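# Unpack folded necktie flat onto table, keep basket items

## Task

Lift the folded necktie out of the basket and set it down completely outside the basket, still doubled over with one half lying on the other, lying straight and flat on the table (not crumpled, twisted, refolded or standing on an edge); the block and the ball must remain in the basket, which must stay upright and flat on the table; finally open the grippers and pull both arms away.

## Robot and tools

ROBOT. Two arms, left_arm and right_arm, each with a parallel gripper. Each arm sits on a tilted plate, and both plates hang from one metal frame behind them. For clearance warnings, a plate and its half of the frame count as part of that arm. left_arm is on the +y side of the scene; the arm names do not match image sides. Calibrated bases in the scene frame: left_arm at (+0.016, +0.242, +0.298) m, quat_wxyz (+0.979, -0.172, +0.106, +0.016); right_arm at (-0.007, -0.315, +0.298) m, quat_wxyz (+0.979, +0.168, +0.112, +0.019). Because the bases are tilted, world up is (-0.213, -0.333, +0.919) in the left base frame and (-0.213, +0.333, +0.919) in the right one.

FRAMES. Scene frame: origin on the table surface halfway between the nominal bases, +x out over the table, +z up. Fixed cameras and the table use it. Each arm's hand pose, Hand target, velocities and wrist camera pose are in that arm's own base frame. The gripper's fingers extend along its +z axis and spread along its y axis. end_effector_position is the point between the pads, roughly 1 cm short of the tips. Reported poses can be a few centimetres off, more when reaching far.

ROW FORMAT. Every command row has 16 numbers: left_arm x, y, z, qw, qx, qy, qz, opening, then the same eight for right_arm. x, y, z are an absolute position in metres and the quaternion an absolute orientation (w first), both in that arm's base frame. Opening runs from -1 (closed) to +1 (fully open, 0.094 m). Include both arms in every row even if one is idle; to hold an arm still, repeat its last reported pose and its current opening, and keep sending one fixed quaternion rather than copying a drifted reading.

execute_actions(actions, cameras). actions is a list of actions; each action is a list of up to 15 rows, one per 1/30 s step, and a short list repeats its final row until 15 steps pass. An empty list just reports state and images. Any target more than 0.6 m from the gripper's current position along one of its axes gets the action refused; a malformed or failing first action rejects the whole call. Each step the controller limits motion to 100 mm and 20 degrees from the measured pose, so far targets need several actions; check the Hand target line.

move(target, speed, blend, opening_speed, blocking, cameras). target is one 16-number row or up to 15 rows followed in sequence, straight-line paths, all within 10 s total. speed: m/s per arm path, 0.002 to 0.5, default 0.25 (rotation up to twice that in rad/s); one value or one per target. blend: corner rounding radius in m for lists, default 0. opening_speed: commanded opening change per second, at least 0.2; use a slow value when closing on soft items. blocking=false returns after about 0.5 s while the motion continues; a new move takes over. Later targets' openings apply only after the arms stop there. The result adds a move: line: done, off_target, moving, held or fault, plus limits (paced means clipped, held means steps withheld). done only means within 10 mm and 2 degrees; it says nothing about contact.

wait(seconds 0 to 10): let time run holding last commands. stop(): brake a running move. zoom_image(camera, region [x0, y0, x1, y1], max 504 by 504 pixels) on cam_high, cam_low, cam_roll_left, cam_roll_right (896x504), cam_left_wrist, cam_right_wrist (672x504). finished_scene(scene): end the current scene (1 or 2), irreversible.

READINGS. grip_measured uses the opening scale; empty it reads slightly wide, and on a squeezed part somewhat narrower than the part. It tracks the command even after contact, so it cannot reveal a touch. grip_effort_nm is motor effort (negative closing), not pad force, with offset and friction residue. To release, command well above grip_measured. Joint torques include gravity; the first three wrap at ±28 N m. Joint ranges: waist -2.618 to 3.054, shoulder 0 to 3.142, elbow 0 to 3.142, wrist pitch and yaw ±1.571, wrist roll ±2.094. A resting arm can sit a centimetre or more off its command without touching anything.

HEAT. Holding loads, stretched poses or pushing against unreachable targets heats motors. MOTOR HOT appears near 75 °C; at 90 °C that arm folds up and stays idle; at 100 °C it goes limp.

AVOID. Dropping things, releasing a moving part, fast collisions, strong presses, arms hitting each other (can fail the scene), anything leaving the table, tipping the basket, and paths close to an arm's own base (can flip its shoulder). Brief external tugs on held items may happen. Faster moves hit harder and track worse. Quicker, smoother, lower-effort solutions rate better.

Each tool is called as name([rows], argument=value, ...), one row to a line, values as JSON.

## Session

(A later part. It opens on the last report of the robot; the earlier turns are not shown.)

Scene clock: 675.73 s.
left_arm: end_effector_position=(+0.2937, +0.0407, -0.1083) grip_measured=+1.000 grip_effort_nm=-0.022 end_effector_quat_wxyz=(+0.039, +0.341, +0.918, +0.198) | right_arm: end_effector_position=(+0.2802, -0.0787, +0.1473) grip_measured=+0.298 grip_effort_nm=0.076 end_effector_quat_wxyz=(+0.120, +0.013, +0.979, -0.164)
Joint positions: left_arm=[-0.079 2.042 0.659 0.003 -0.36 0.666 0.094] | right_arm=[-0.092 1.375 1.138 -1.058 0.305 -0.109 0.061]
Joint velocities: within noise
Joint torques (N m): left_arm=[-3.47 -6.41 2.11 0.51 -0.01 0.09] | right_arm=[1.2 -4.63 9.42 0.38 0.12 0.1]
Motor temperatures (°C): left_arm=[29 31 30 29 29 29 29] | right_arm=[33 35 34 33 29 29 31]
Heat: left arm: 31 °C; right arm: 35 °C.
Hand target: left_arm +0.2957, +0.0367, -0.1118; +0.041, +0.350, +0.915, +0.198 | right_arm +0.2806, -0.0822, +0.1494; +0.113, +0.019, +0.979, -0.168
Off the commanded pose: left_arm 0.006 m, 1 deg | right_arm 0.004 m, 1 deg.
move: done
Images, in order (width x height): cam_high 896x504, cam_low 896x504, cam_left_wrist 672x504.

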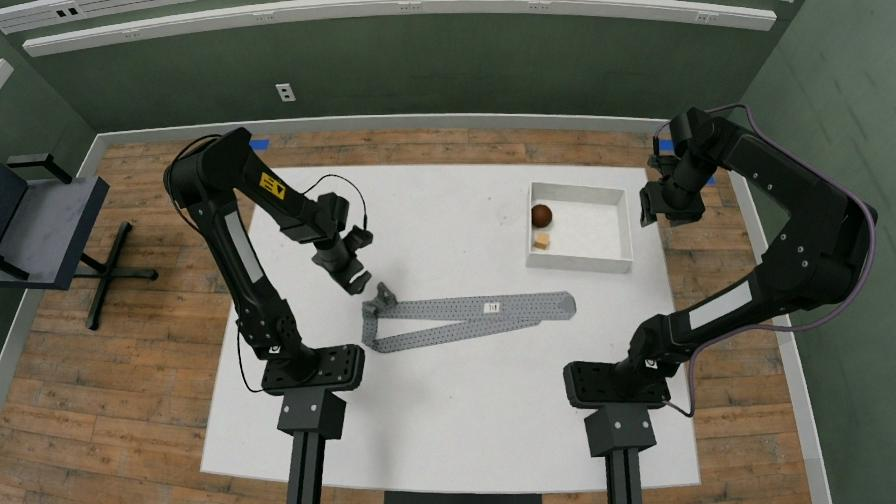

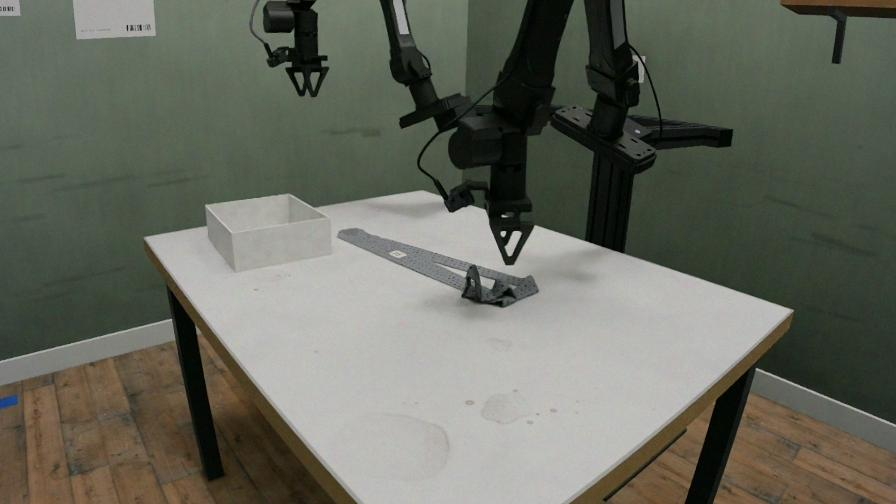

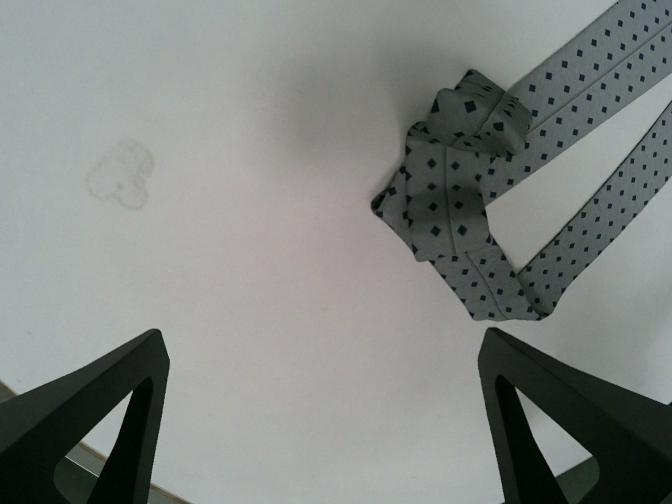

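move(target=[0.3055,-0.0406,-0.1595,-0.0466,0.7035,0.681,0.1965,1.0,0.2806,-0.0822,0.1493,0.112,0.019,0.979,-0.168,0.3], speed=0.15, cameras=["cam_high","cam_low","cam_roll_left","cam_left_wrist"])

zoom_image(camera="cam_high", region=[320, 230, 440, 370])

zoom_image(camera="cam_low", region=[420, 180, 580, 340])

Scene clock: 728.77 s.
left_arm: end_effector_position=(+0.3073, -0.0376, -0.1551) grip_measured=+1.000 grip_effort_nm=-0.022 end_effector_quat_wxyz=(-0.039, +0.695, +0.690, +0.198) | right_arm: end_effector_position=(+0.2802, -0.0787, +0.1473) grip_measured=+0.298 grip_effort_nm=0.071 end_effector_quat_wxyz=(+0.120, +0.013, +0.979, -0.164)
Joint positions: left_arm=[-0.347 2.293 0.817 0.01 -0.393 1.252 0.094] | right_arm=[-0.092 1.375 1.138 -1.058 0.305 -0.108 0.061]
Joint velocities: within noise
Joint torques (N m): left_arm=[-4.31 -7.04 2.99 0.34 -0.06 0.11] | right_arm=[1.2 -4.63 9.43 0.38 0.12 0.1]
Motor temperatures (°C): left_arm=[29 32 29 29 29 29 29] | right_arm=[32 34 34 32 29 29 31]
Heat: left arm: 32 °C; right arm: 34 °C.
Hand target: left_arm +0.3054, -0.0405, -0.1594; -0.046, +0.704, +0.681, +0.197 | right_arm +0.2806, -0.0822, +0.1494; +0.113, +0.019, +0.979, -0.168
Off the commanded pose: left_arm 0.006 m, 2 deg | right_arm 0.004 m, 1 deg.
move: done
Images, in order (width x height): cam_high 896x504, cam_low 896x504, cam_roll_left 896x504, cam_left_wrist 672x504.

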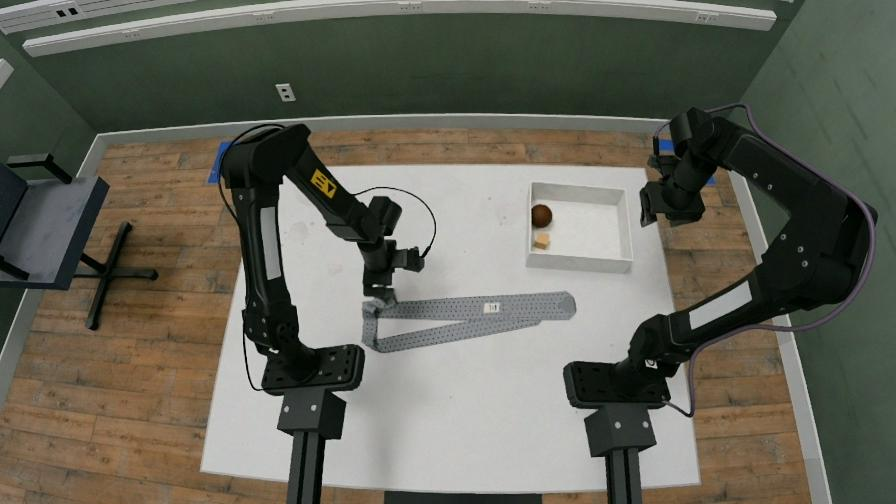

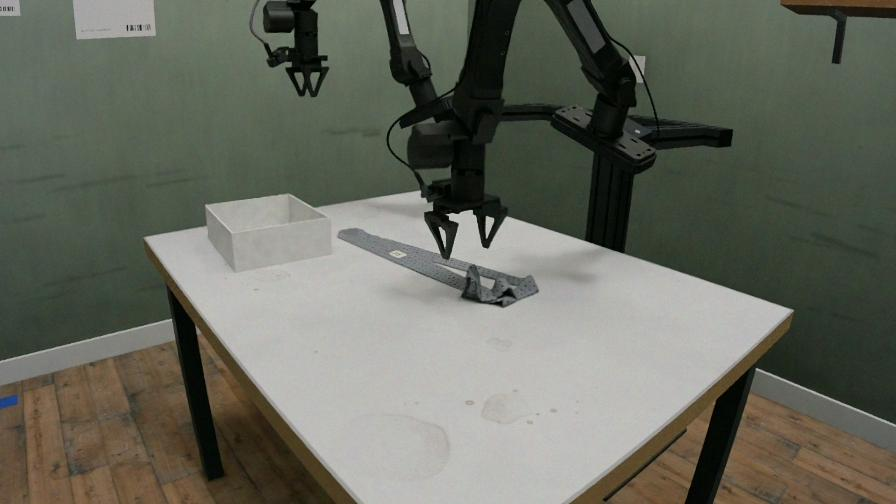

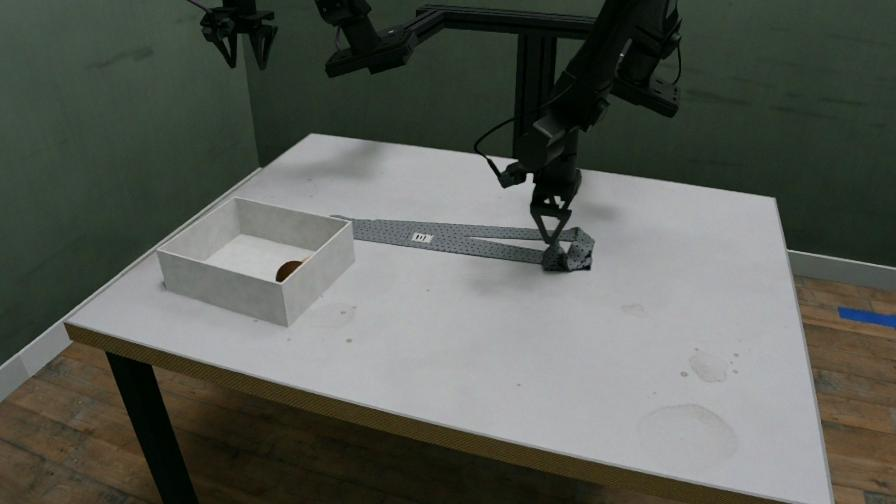

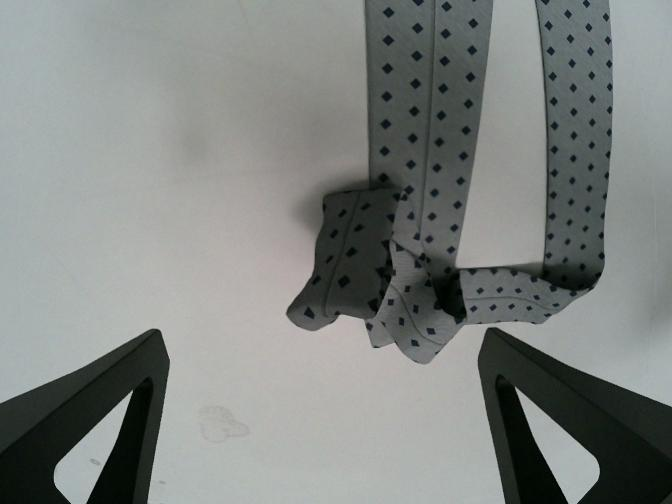

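Scaled by 3.600.

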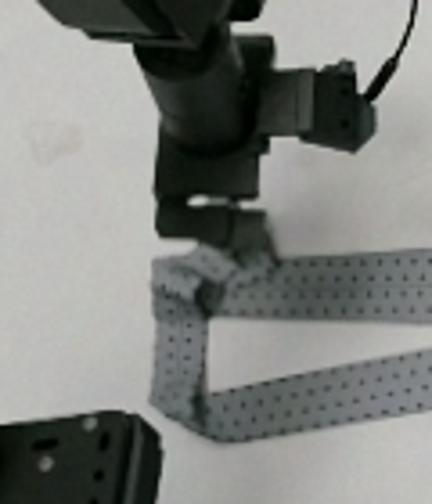

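Scaled by 3.150.

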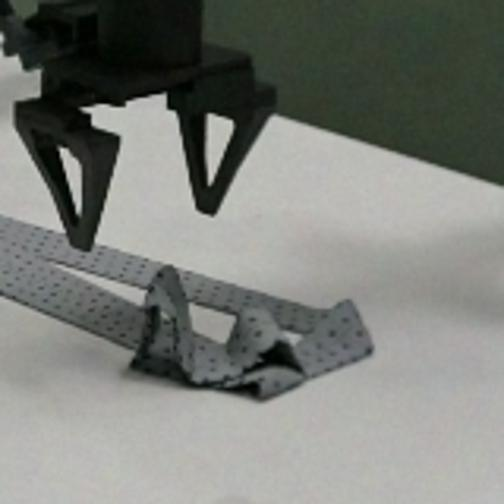

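move([
  [0.3055,-0.0445,-0.160,-0.0466,0.7035,0.681,0.1965,1.0,0.2806,-0.0822,0.1493,0.112,0.019,0.979,-0.168,0.3],
  [0.3055,-0.0315,-0.2295,-0.0466,0.7035,0.681,0.1965,1.0,0.2806,-0.0822,0.1493,0.112,0.019,0.979,-0.168,0.3],
], speed=0.1, blend=0.01, cameras=["cam_high","cam_low","cam_roll_left","cam_left_wrist"])

zoom_image(camera="cam_low", region=[420, 180, 580, 340])

Scene clock: 745.97 s.
left_arm: end_effector_position=(+0.3033, -0.0326, -0.2251) grip_measured=+1.000 grip_effort_nm=-0.027 end_effector_quat_wxyz=(-0.048, +0.704, +0.682, +0.195) | right_arm: end_effector_position=(+0.2802, -0.0787, +0.1473) grip_measured=+0.298 grip_effort_nm=0.076 end_effector_quat_wxyz=(+0.120, +0.013, +0.979, -0.164)
Joint positions: left_arm=[-0.337 2.581 0.896 0.209 -0.394 1.284 0.094] | right_arm=[-0.092 1.375 1.138 -1.058 0.305 -0.108 0.061]
Joint velocities: within noise
Joint torques (N m): left_arm=[-3.04 -7.51 1.57 0.56 -0.02 0.08] | right_arm=[1.2 -4.63 9.42 0.38 0.12 0.1]
Motor temperatures (°C): left_arm=[29 32 29 29 29 29 29] | right_arm=[32 34 34 31 29 29 31]
Heat: left arm: 32 °C; right arm: 34 °C.
Hand target: left_arm +0.3054, -0.0316, -0.2293; -0.047, +0.704, +0.681, +0.196 | right_arm +0.2806, -0.0822, +0.1494; +0.113, +0.019, +0.979, -0.168
Off the commanded pose: left_arm 0.005 m, 0 deg | right_arm 0.004 m, 1 deg.
move: done; blend cut to 0.002 m at target 1
Images, in order (width x height): cam_high 896x504, cam_low 896x504, cam_roll_left 896x504, cam_left_wrist 672x504.

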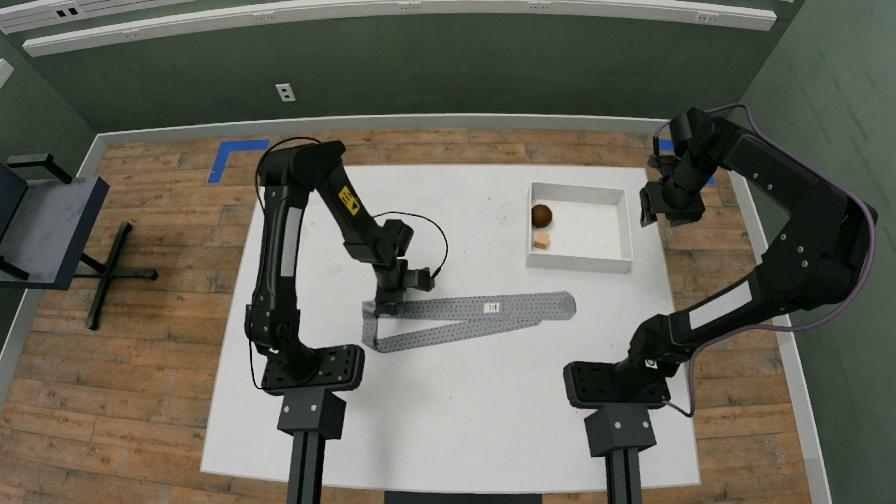

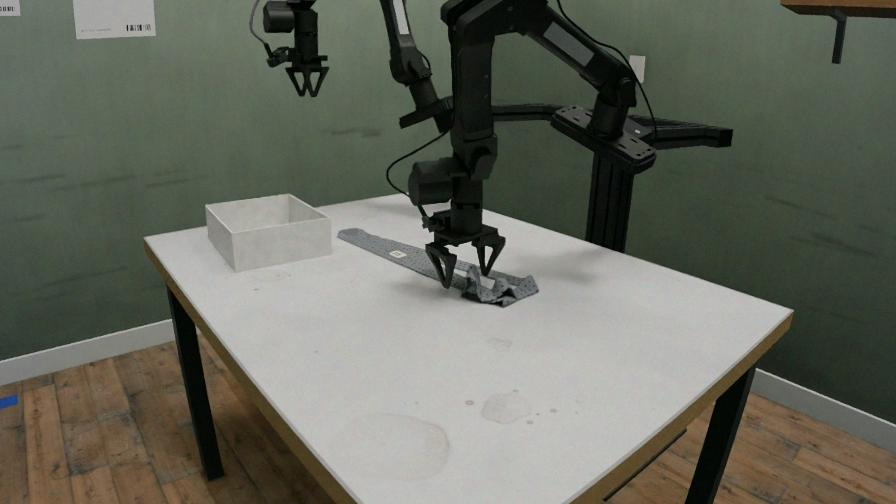

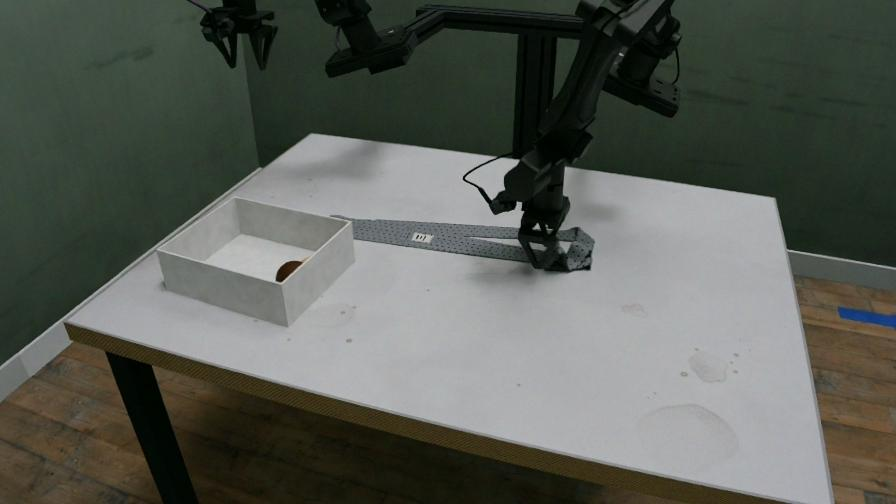

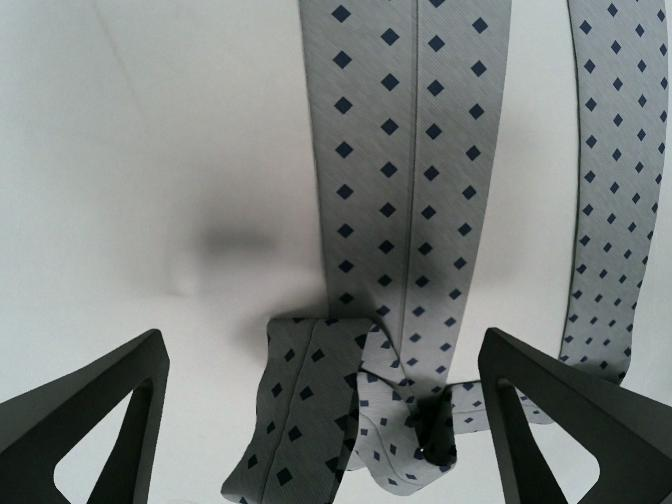

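Scaled by 3.150.

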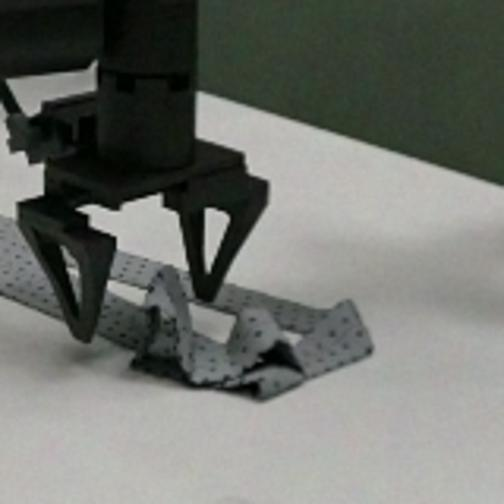

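move([
  [0.3069,-0.0179,-0.2318,-0.0466,0.7035,0.681,0.1965,1.0,0.2806,-0.0822,0.1493,0.112,0.019,0.979,-0.168,0.3],
  [0.3069,-0.0179,-0.2318,-0.0466,0.7035,0.681,0.1965,-1.0,0.2806,-0.0822,0.1493,0.112,0.019,0.979,-0.168,0.3],
], speed=0.08, opening_speed=1.0, cameras=["cam_high","cam_low","cam_roll_left","cam_left_wrist"])

zoom_image(camera="cam_low", region=[420, 180, 580, 340])

Scene clock: 760.37 s.
left_arm: end_effector_position=(+0.3124, -0.0202, -0.2253) grip_measured=-0.959 grip_effort_nm=-1.043 end_effector_quat_wxyz=(-0.042, +0.701, +0.682, +0.201) | right_arm: end_effector_position=(+0.2802, -0.0787, +0.1473) grip_measured=+0.298 grip_effort_nm=0.076 end_effector_quat_wxyz=(+0.120, +0.013, +0.979, -0.164)
Joint positions: left_arm=[-0.288 2.586 0.896 0.251 -0.394 1.336 0.002] | right_arm=[-0.092 1.375 1.138 -1.058 0.305 -0.108 0.061]
Joint velocities: within noise
Joint torques (N m): left_arm=[-3.06 -7.25 0.4 0.53 0.02 0.08] | right_arm=[1.18 -4.63 9.43 0.38 0.12 0.1]
Motor temperatures (°C): left_arm=[29 33 29 29 29 29 29] | right_arm=[32 34 35 31 29 29 31]
Heat: left arm: 33 °C; right arm: 35 °C.
Hand target: left_arm +0.3068, -0.0180, -0.2315; -0.047, +0.704, +0.681, +0.196 | right_arm +0.2806, -0.0822, +0.1494; +0.113, +0.019, +0.979, -0.168
Off the commanded pose: left_arm 0.009 m, 1 deg | right_arm 0.004 m, 1 deg.
move: done
Images, in order (width x height): cam_high 896x504, cam_low 896x504, cam_roll_left 896x504, cam_left_wrist 672x504.

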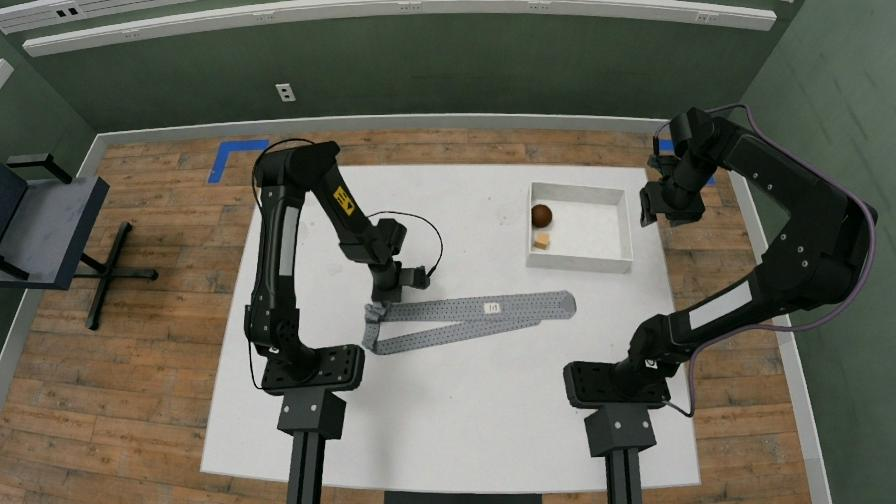

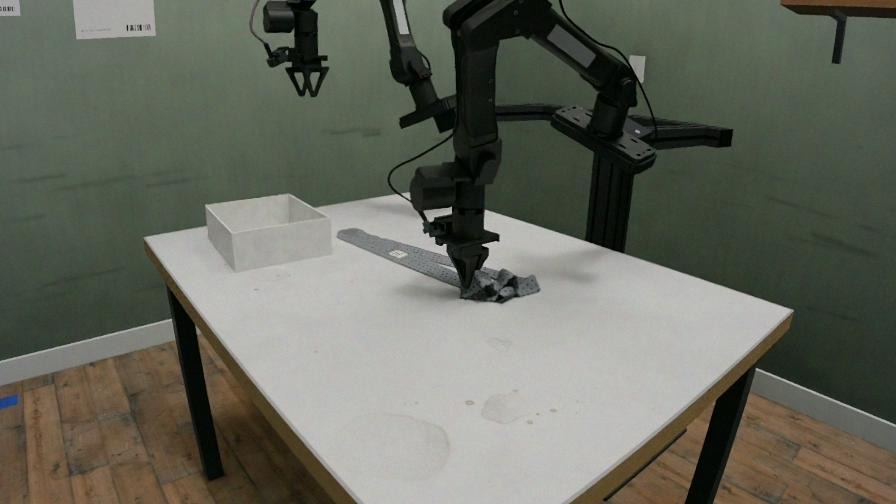

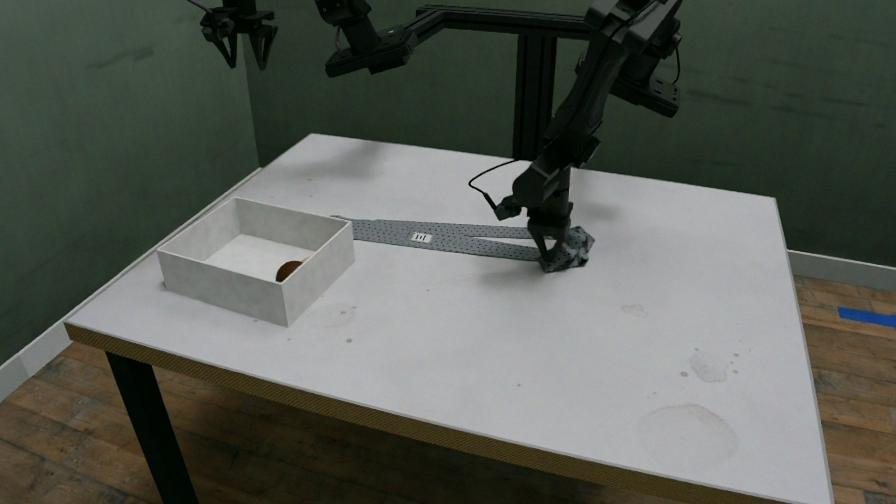

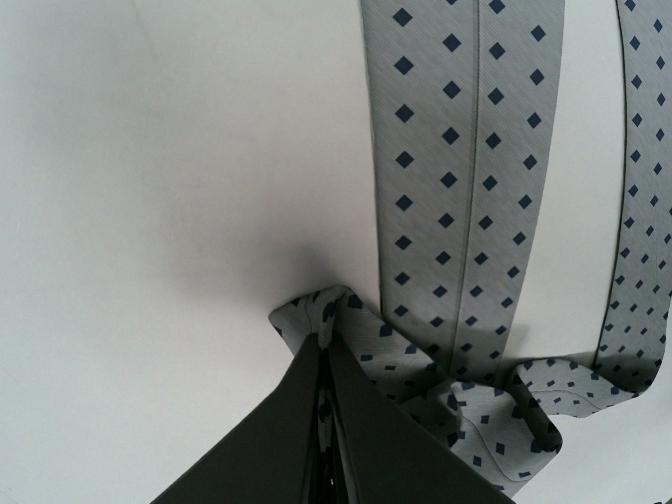

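Scaled by 3.150.

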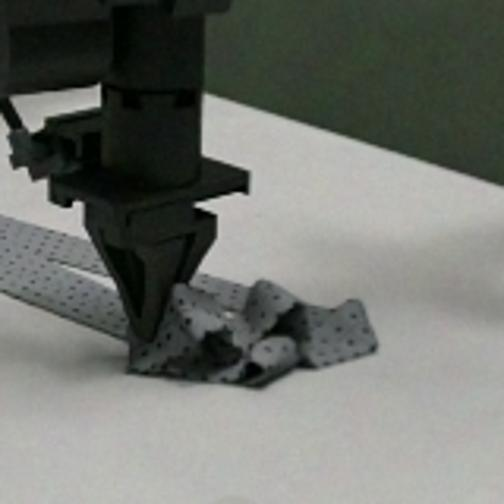

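move(target=[0.2372,-0.0552,0.0916,-0.0466,0.7035,0.681,0.1965,-1.0,0.2806,-0.0822,0.1493,0.112,0.019,0.979,-0.168,0.3], speed=0.15)

zoom_image(camera="cam_low", region=[400, 0, 620, 320])

Scene clock: 768.23 s.
left_arm: end_effector_position=(+0.2362, -0.0516, +0.0830) grip_measured=-0.959 grip_effort_nm=-1.048 end_effector_quat_wxyz=(-0.053, +0.702, +0.683, +0.192) | right_arm: end_effector_position=(+0.2802, -0.0787, +0.1473) grip_measured=+0.298 grip_effort_nm=0.071 end_effector_quat_wxyz=(+0.120, +0.013, +0.979, -0.164)
Joint positions: left_arm=[-0.512 1.439 0.946 -1.07 -0.401 1.089 0.002] | right_arm=[-0.092 1.375 1.138 -1.058 0.305 -0.108 0.061]
Joint velocities: within noise
Joint torques (N m): left_arm=[-3.06 -6.04 7.9 0.15 -0.06 -0.07] | right_arm=[1.18 -4.63 9.43 0.38 0.12 0.1]
Motor temperatures (°C): left_arm=[29 33 29 29 29 29 30] | right_arm=[32 34 35 31 29 29 31]
Heat: left arm: 33 °C; right arm: 35 °C.
Hand target: left_arm +0.2373, -0.0551, +0.0914; -0.046, +0.704, +0.681, +0.197 | right_arm +0.2806, -0.0822, +0.1494; +0.113, +0.019, +0.979, -0.168
Off the commanded pose: left_arm 0.009 m, 1 deg | right_arm 0.004 m, 1 deg.
move: done

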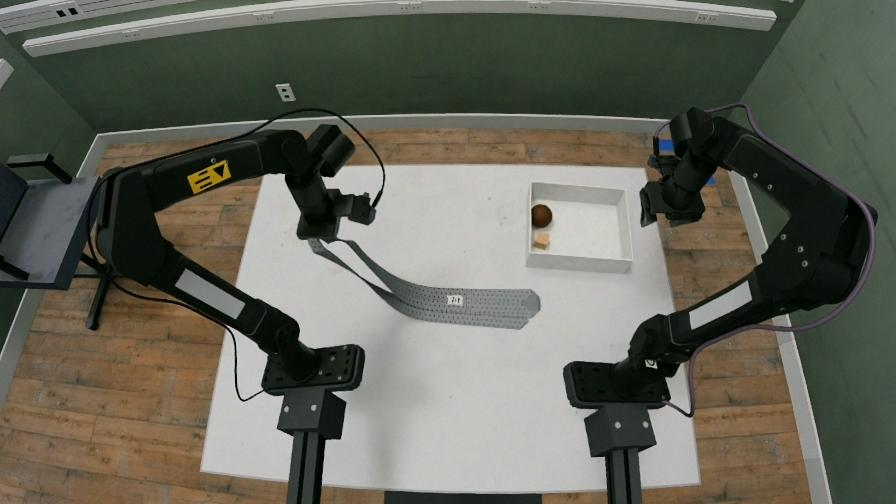

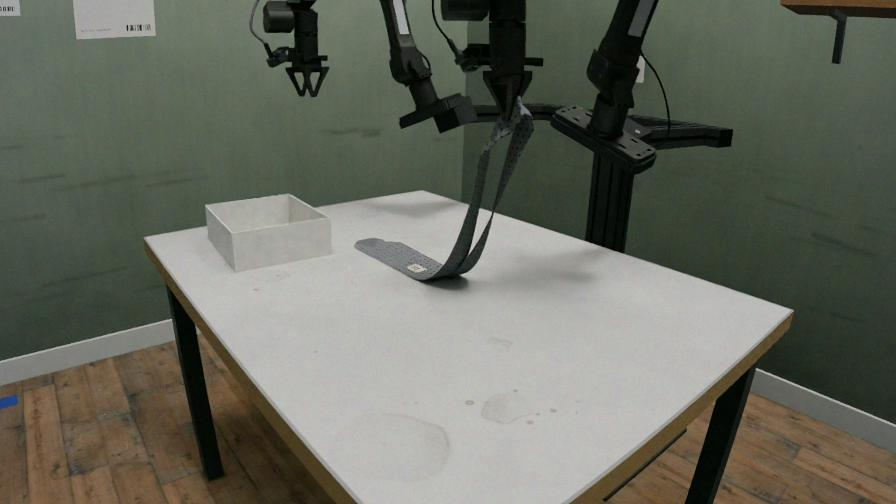

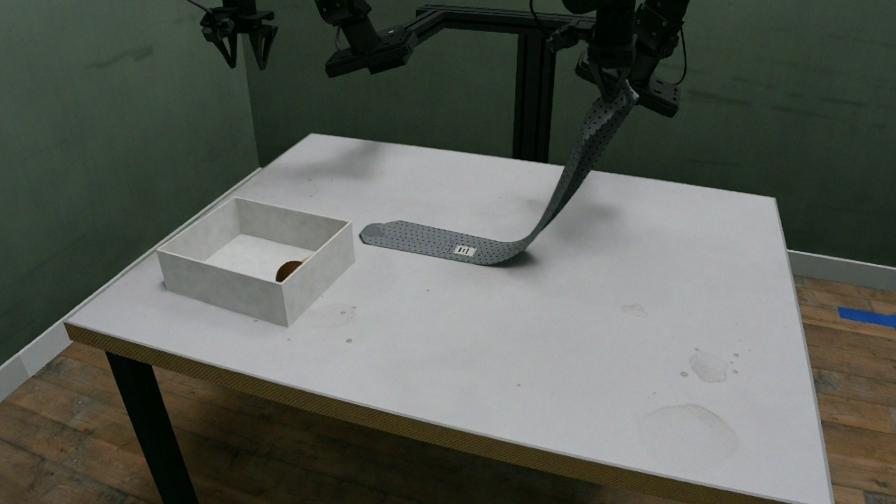

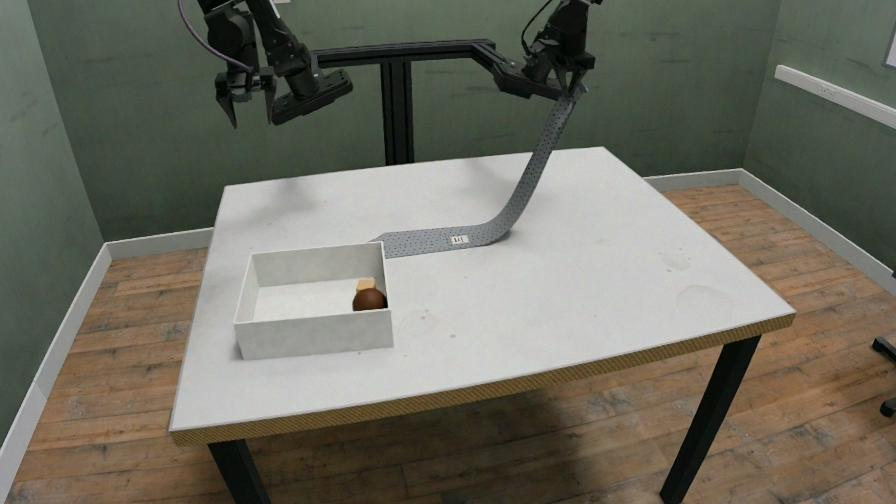

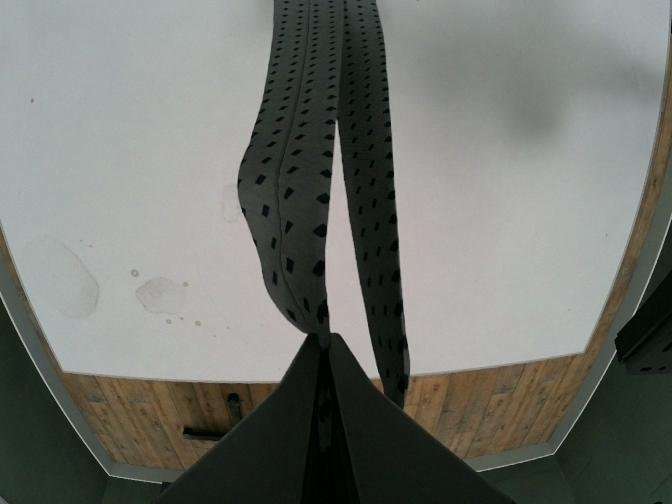

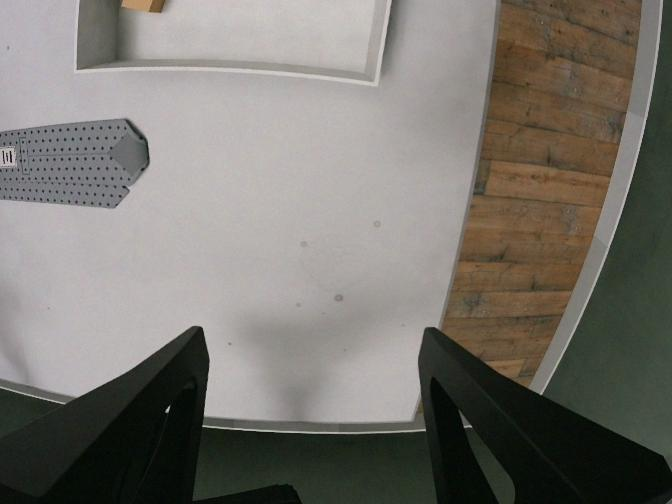

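Scaled by 1.575.

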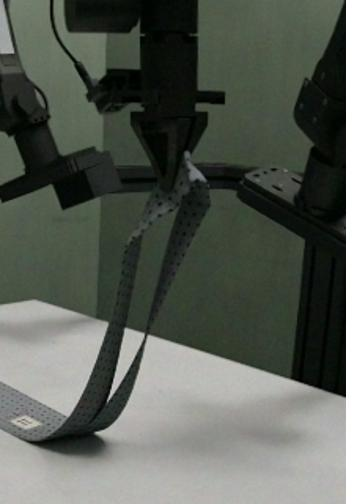

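move([
  [0.2483,0.054,0.0249,0.1312,0.7304,0.6699,0.0077,-1.0,0.2806,-0.0822,0.1493,0.112,0.019,0.979,-0.168,0.3],
  [0.2693,0.1438,-0.0465,0.3001,0.7075,0.613,-0.1815,-1.0,0.2806,-0.0822,0.1493,0.112,0.019,0.979,-0.168,0.3],
  [0.2883,0.2114,-0.1155,0.3001,0.7075,0.613,-0.1815,-1.0,0.2806,-0.0822,0.1493,0.112,0.019,0.979,-0.168,0.3],
], speed=0.12, blend=0.02, cameras=["cam_high","cam_low","cam_roll_left","cam_left_wrist"])

zoom_image(camera="cam_low", region=[400, 100, 700, 350])

zoom_image(camera="cam_high", region=[240, 220, 560, 380])

Scene clock: 790.63 s.
left_arm: end_effector_position=(+0.2894, +0.2116, -0.1098) grip_measured=-0.959 grip_effort_nm=-1.048 end_effector_quat_wxyz=(+0.187, +0.558, +0.801, -0.112) | right_arm: end_effector_position=(+0.2802, -0.0787, +0.1473) grip_measured=+0.298 grip_effort_nm=0.071 end_effector_quat_wxyz=(+0.120, +0.013, +0.979, -0.164)
Joint positions: left_arm=[0.824 2.399 1.383 -0.737 0.402 2.079 0.002] | right_arm=[-0.092 1.375 1.138 -1.058 0.305 -0.108 0.061]
Joint velocities: within noise
Joint torques (N m): left_arm=[-0.53 -9.5 2.84 -0.55 0.28 0.11] | right_arm=[1.18 -4.63 9.43 0.38 0.12 0.1]
Motor temperatures (°C): left_arm=[29 32 30 29 29 29 30] | right_arm=[32 34 35 31 29 29 31]
Heat: left arm: 32 °C; right arm: 35 °C.
Hand target: left_arm +0.2886, +0.2110, -0.1155; +0.189, +0.558, +0.799, -0.118 | right_arm +0.2806, -0.0822, +0.1494; +0.113, +0.019, +0.979, -0.168
Off the commanded pose: left_arm 0.006 m, 32 deg; orientation clipped | right_arm 0.004 m, 1 deg.
joint sent to its limit (left arm) — joint 6 (wrist roll), upper limit. The joint targets are off in orientation, not in position.
move: off_target (left_arm); limits=paced
Images, in order (width x height): cam_high 896x504, cam_low 896x504, cam_roll_left 896x504, cam_left_wrist 672x504.

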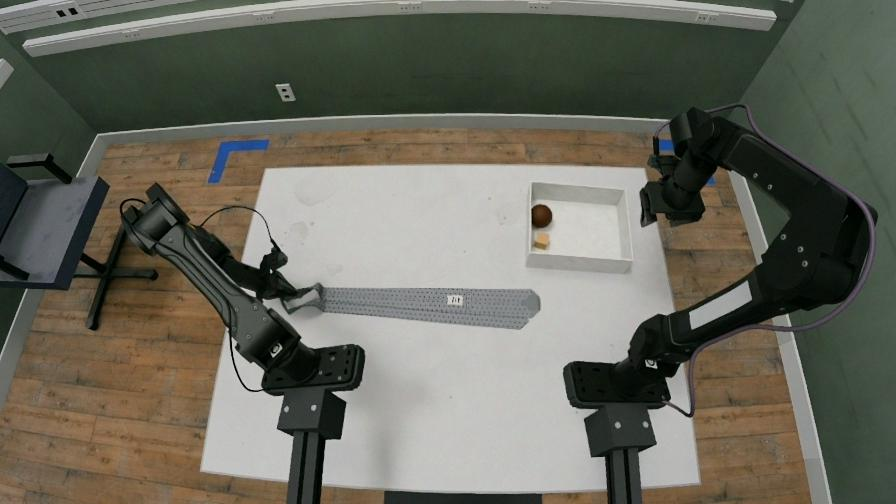

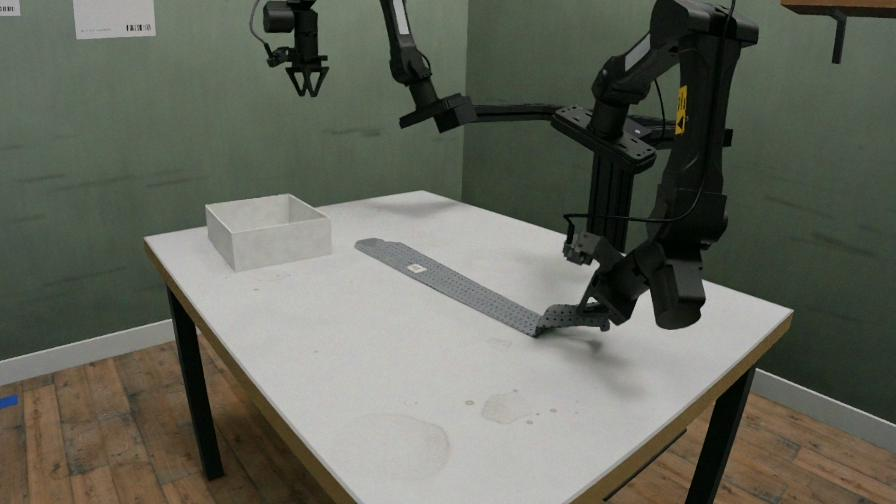

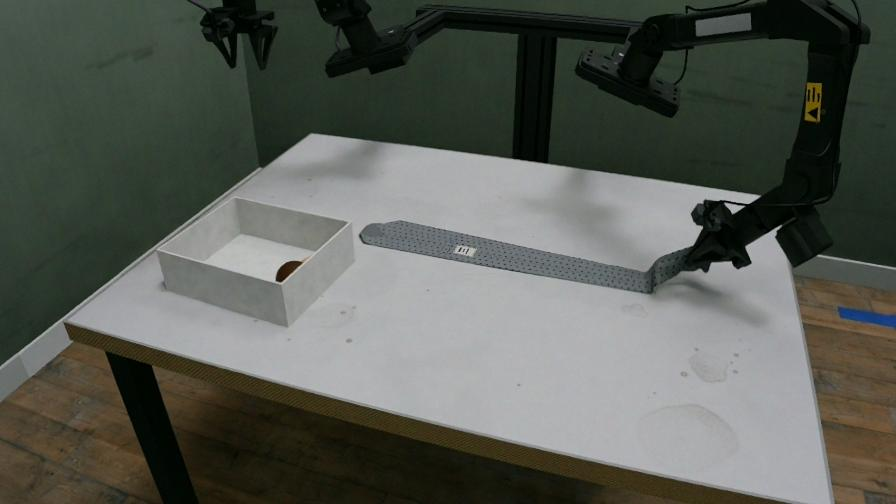

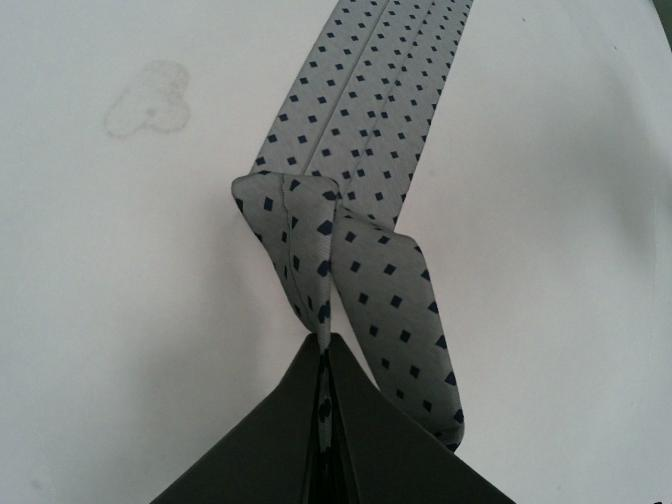

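Scaled by 1.680.

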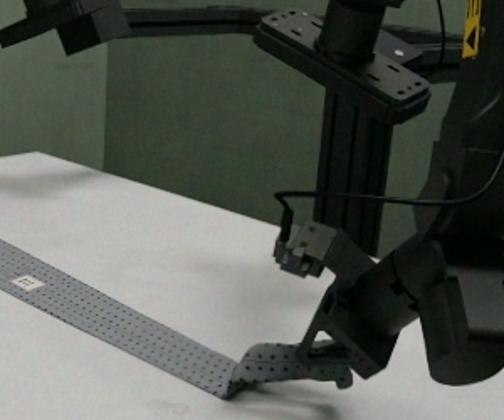

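Scaled by 1.575.

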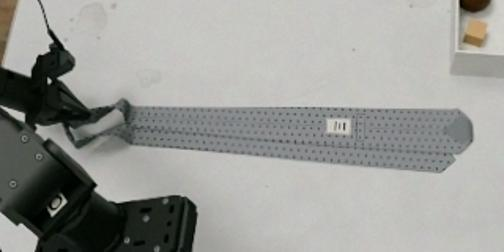

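move([
  [0.2948,0.2440,-0.1335,0.187,0.558,0.801,-0.112,-1.0,0.2806,-0.0822,0.1493,0.112,0.019,0.979,-0.168,0.3],
  [0.2948,0.2440,-0.1335,0.187,0.558,0.801,-0.112,0.0,0.2806,-0.0822,0.1493,0.112,0.019,0.979,-0.168,0.3],
  [0.2808,0.275,-0.061,0.187,0.558,0.801,-0.112,0.0,0.2806,-0.0822,0.1493,0.112,0.019,0.979,-0.168,0.3],
], speed=0.1, opening_speed=0.8, cameras=["cam_high","cam_low","cam_roll_left","cam_left_wrist"])

zoom_image(camera="cam_low", region=[450, 200, 700, 400])

zoom_image(camera="cam_high", region=[240, 220, 560, 380])

Scene clock: 806.27 s.
left_arm: end_effector_position=(+0.2793, +0.2702, -0.0716) grip_measured=-0.003 grip_effort_nm=0.129 end_effector_quat_wxyz=(+0.166, +0.521, +0.830, -0.110) | right_arm: end_effector_position=(+0.2802, -0.0787, +0.1473) grip_measured=+0.298 grip_effort_nm=0.071 end_effector_quat_wxyz=(+0.120, +0.013, +0.979, -0.164)
Joint positions: left_arm=[0.924 2.414 1.619 -0.976 0.349 2.079 0.047] | right_arm=[-0.092 1.375 1.138 -1.058 0.305 -0.108 0.061]
Joint velocities: within noise
Joint torques (N m): left_arm=[-0.21 -14.32 4.26 -0.73 0.14 0.11] | right_arm=[1.2 -4.63 9.42 0.38 0.11 0.1]
Motor temperatures (°C): left_arm=[29 34 29 29 29 29 30] | right_arm=[32 34 35 31 29 29 31]
Heat: left arm: 34 °C; right arm: 35 °C.
Hand target: left_arm +0.2810, +0.2745, -0.0612; +0.166, +0.525, +0.829, -0.102 | right_arm +0.2806, -0.0822, +0.1494; +0.113, +0.019, +0.979, -0.168
Off the commanded pose: left_arm 0.012 m, 6 deg | right_arm 0.004 m, 1 deg.
joint sent to its limit (left arm) — joint 6 (wrist roll), upper limit. The joint targets are off in orientation, not in position.
move: off_target (left_arm); target 2's new opening was sent with left_arm's hand 0.009 m and 3 deg from that target
Images, in order (width x height): cam_high 896x504, cam_low 896x504, cam_roll_left 896x504, cam_left_wrist 672x504.

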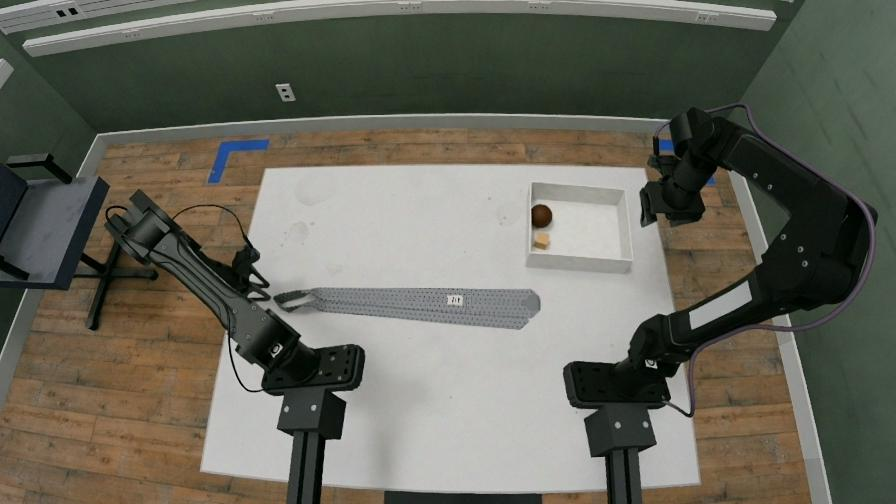

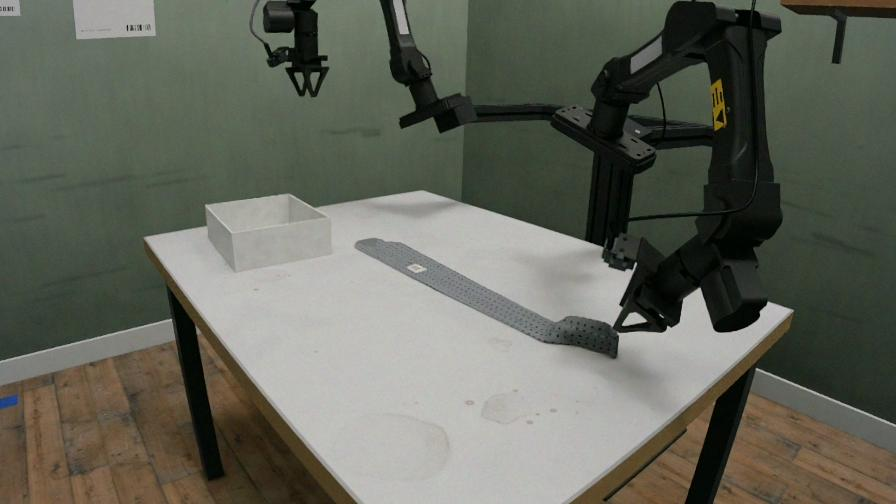

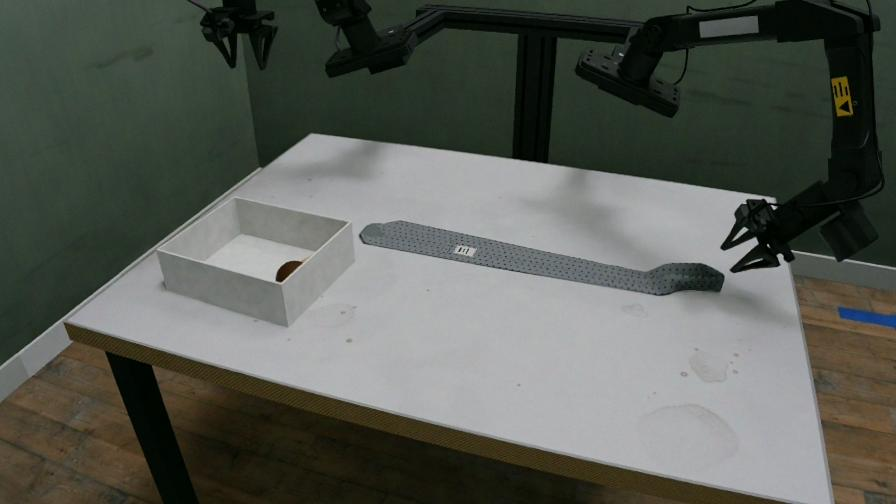

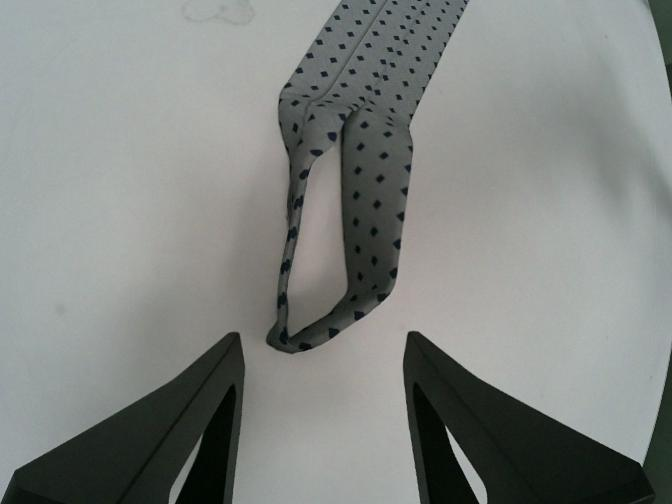

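Scaled by 2.016.

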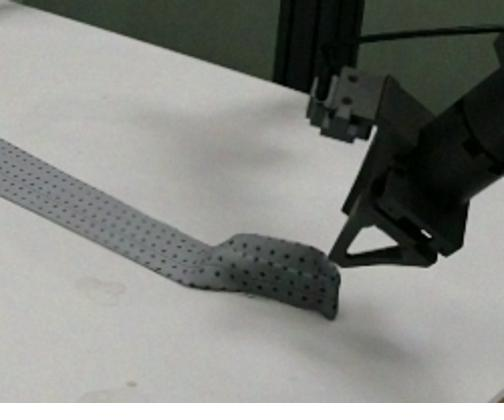

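Scaled by 1.575.

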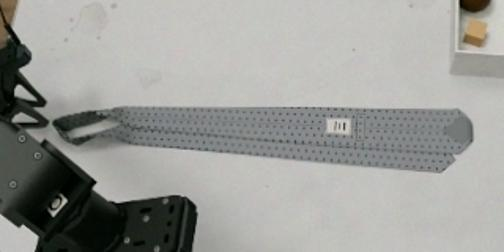

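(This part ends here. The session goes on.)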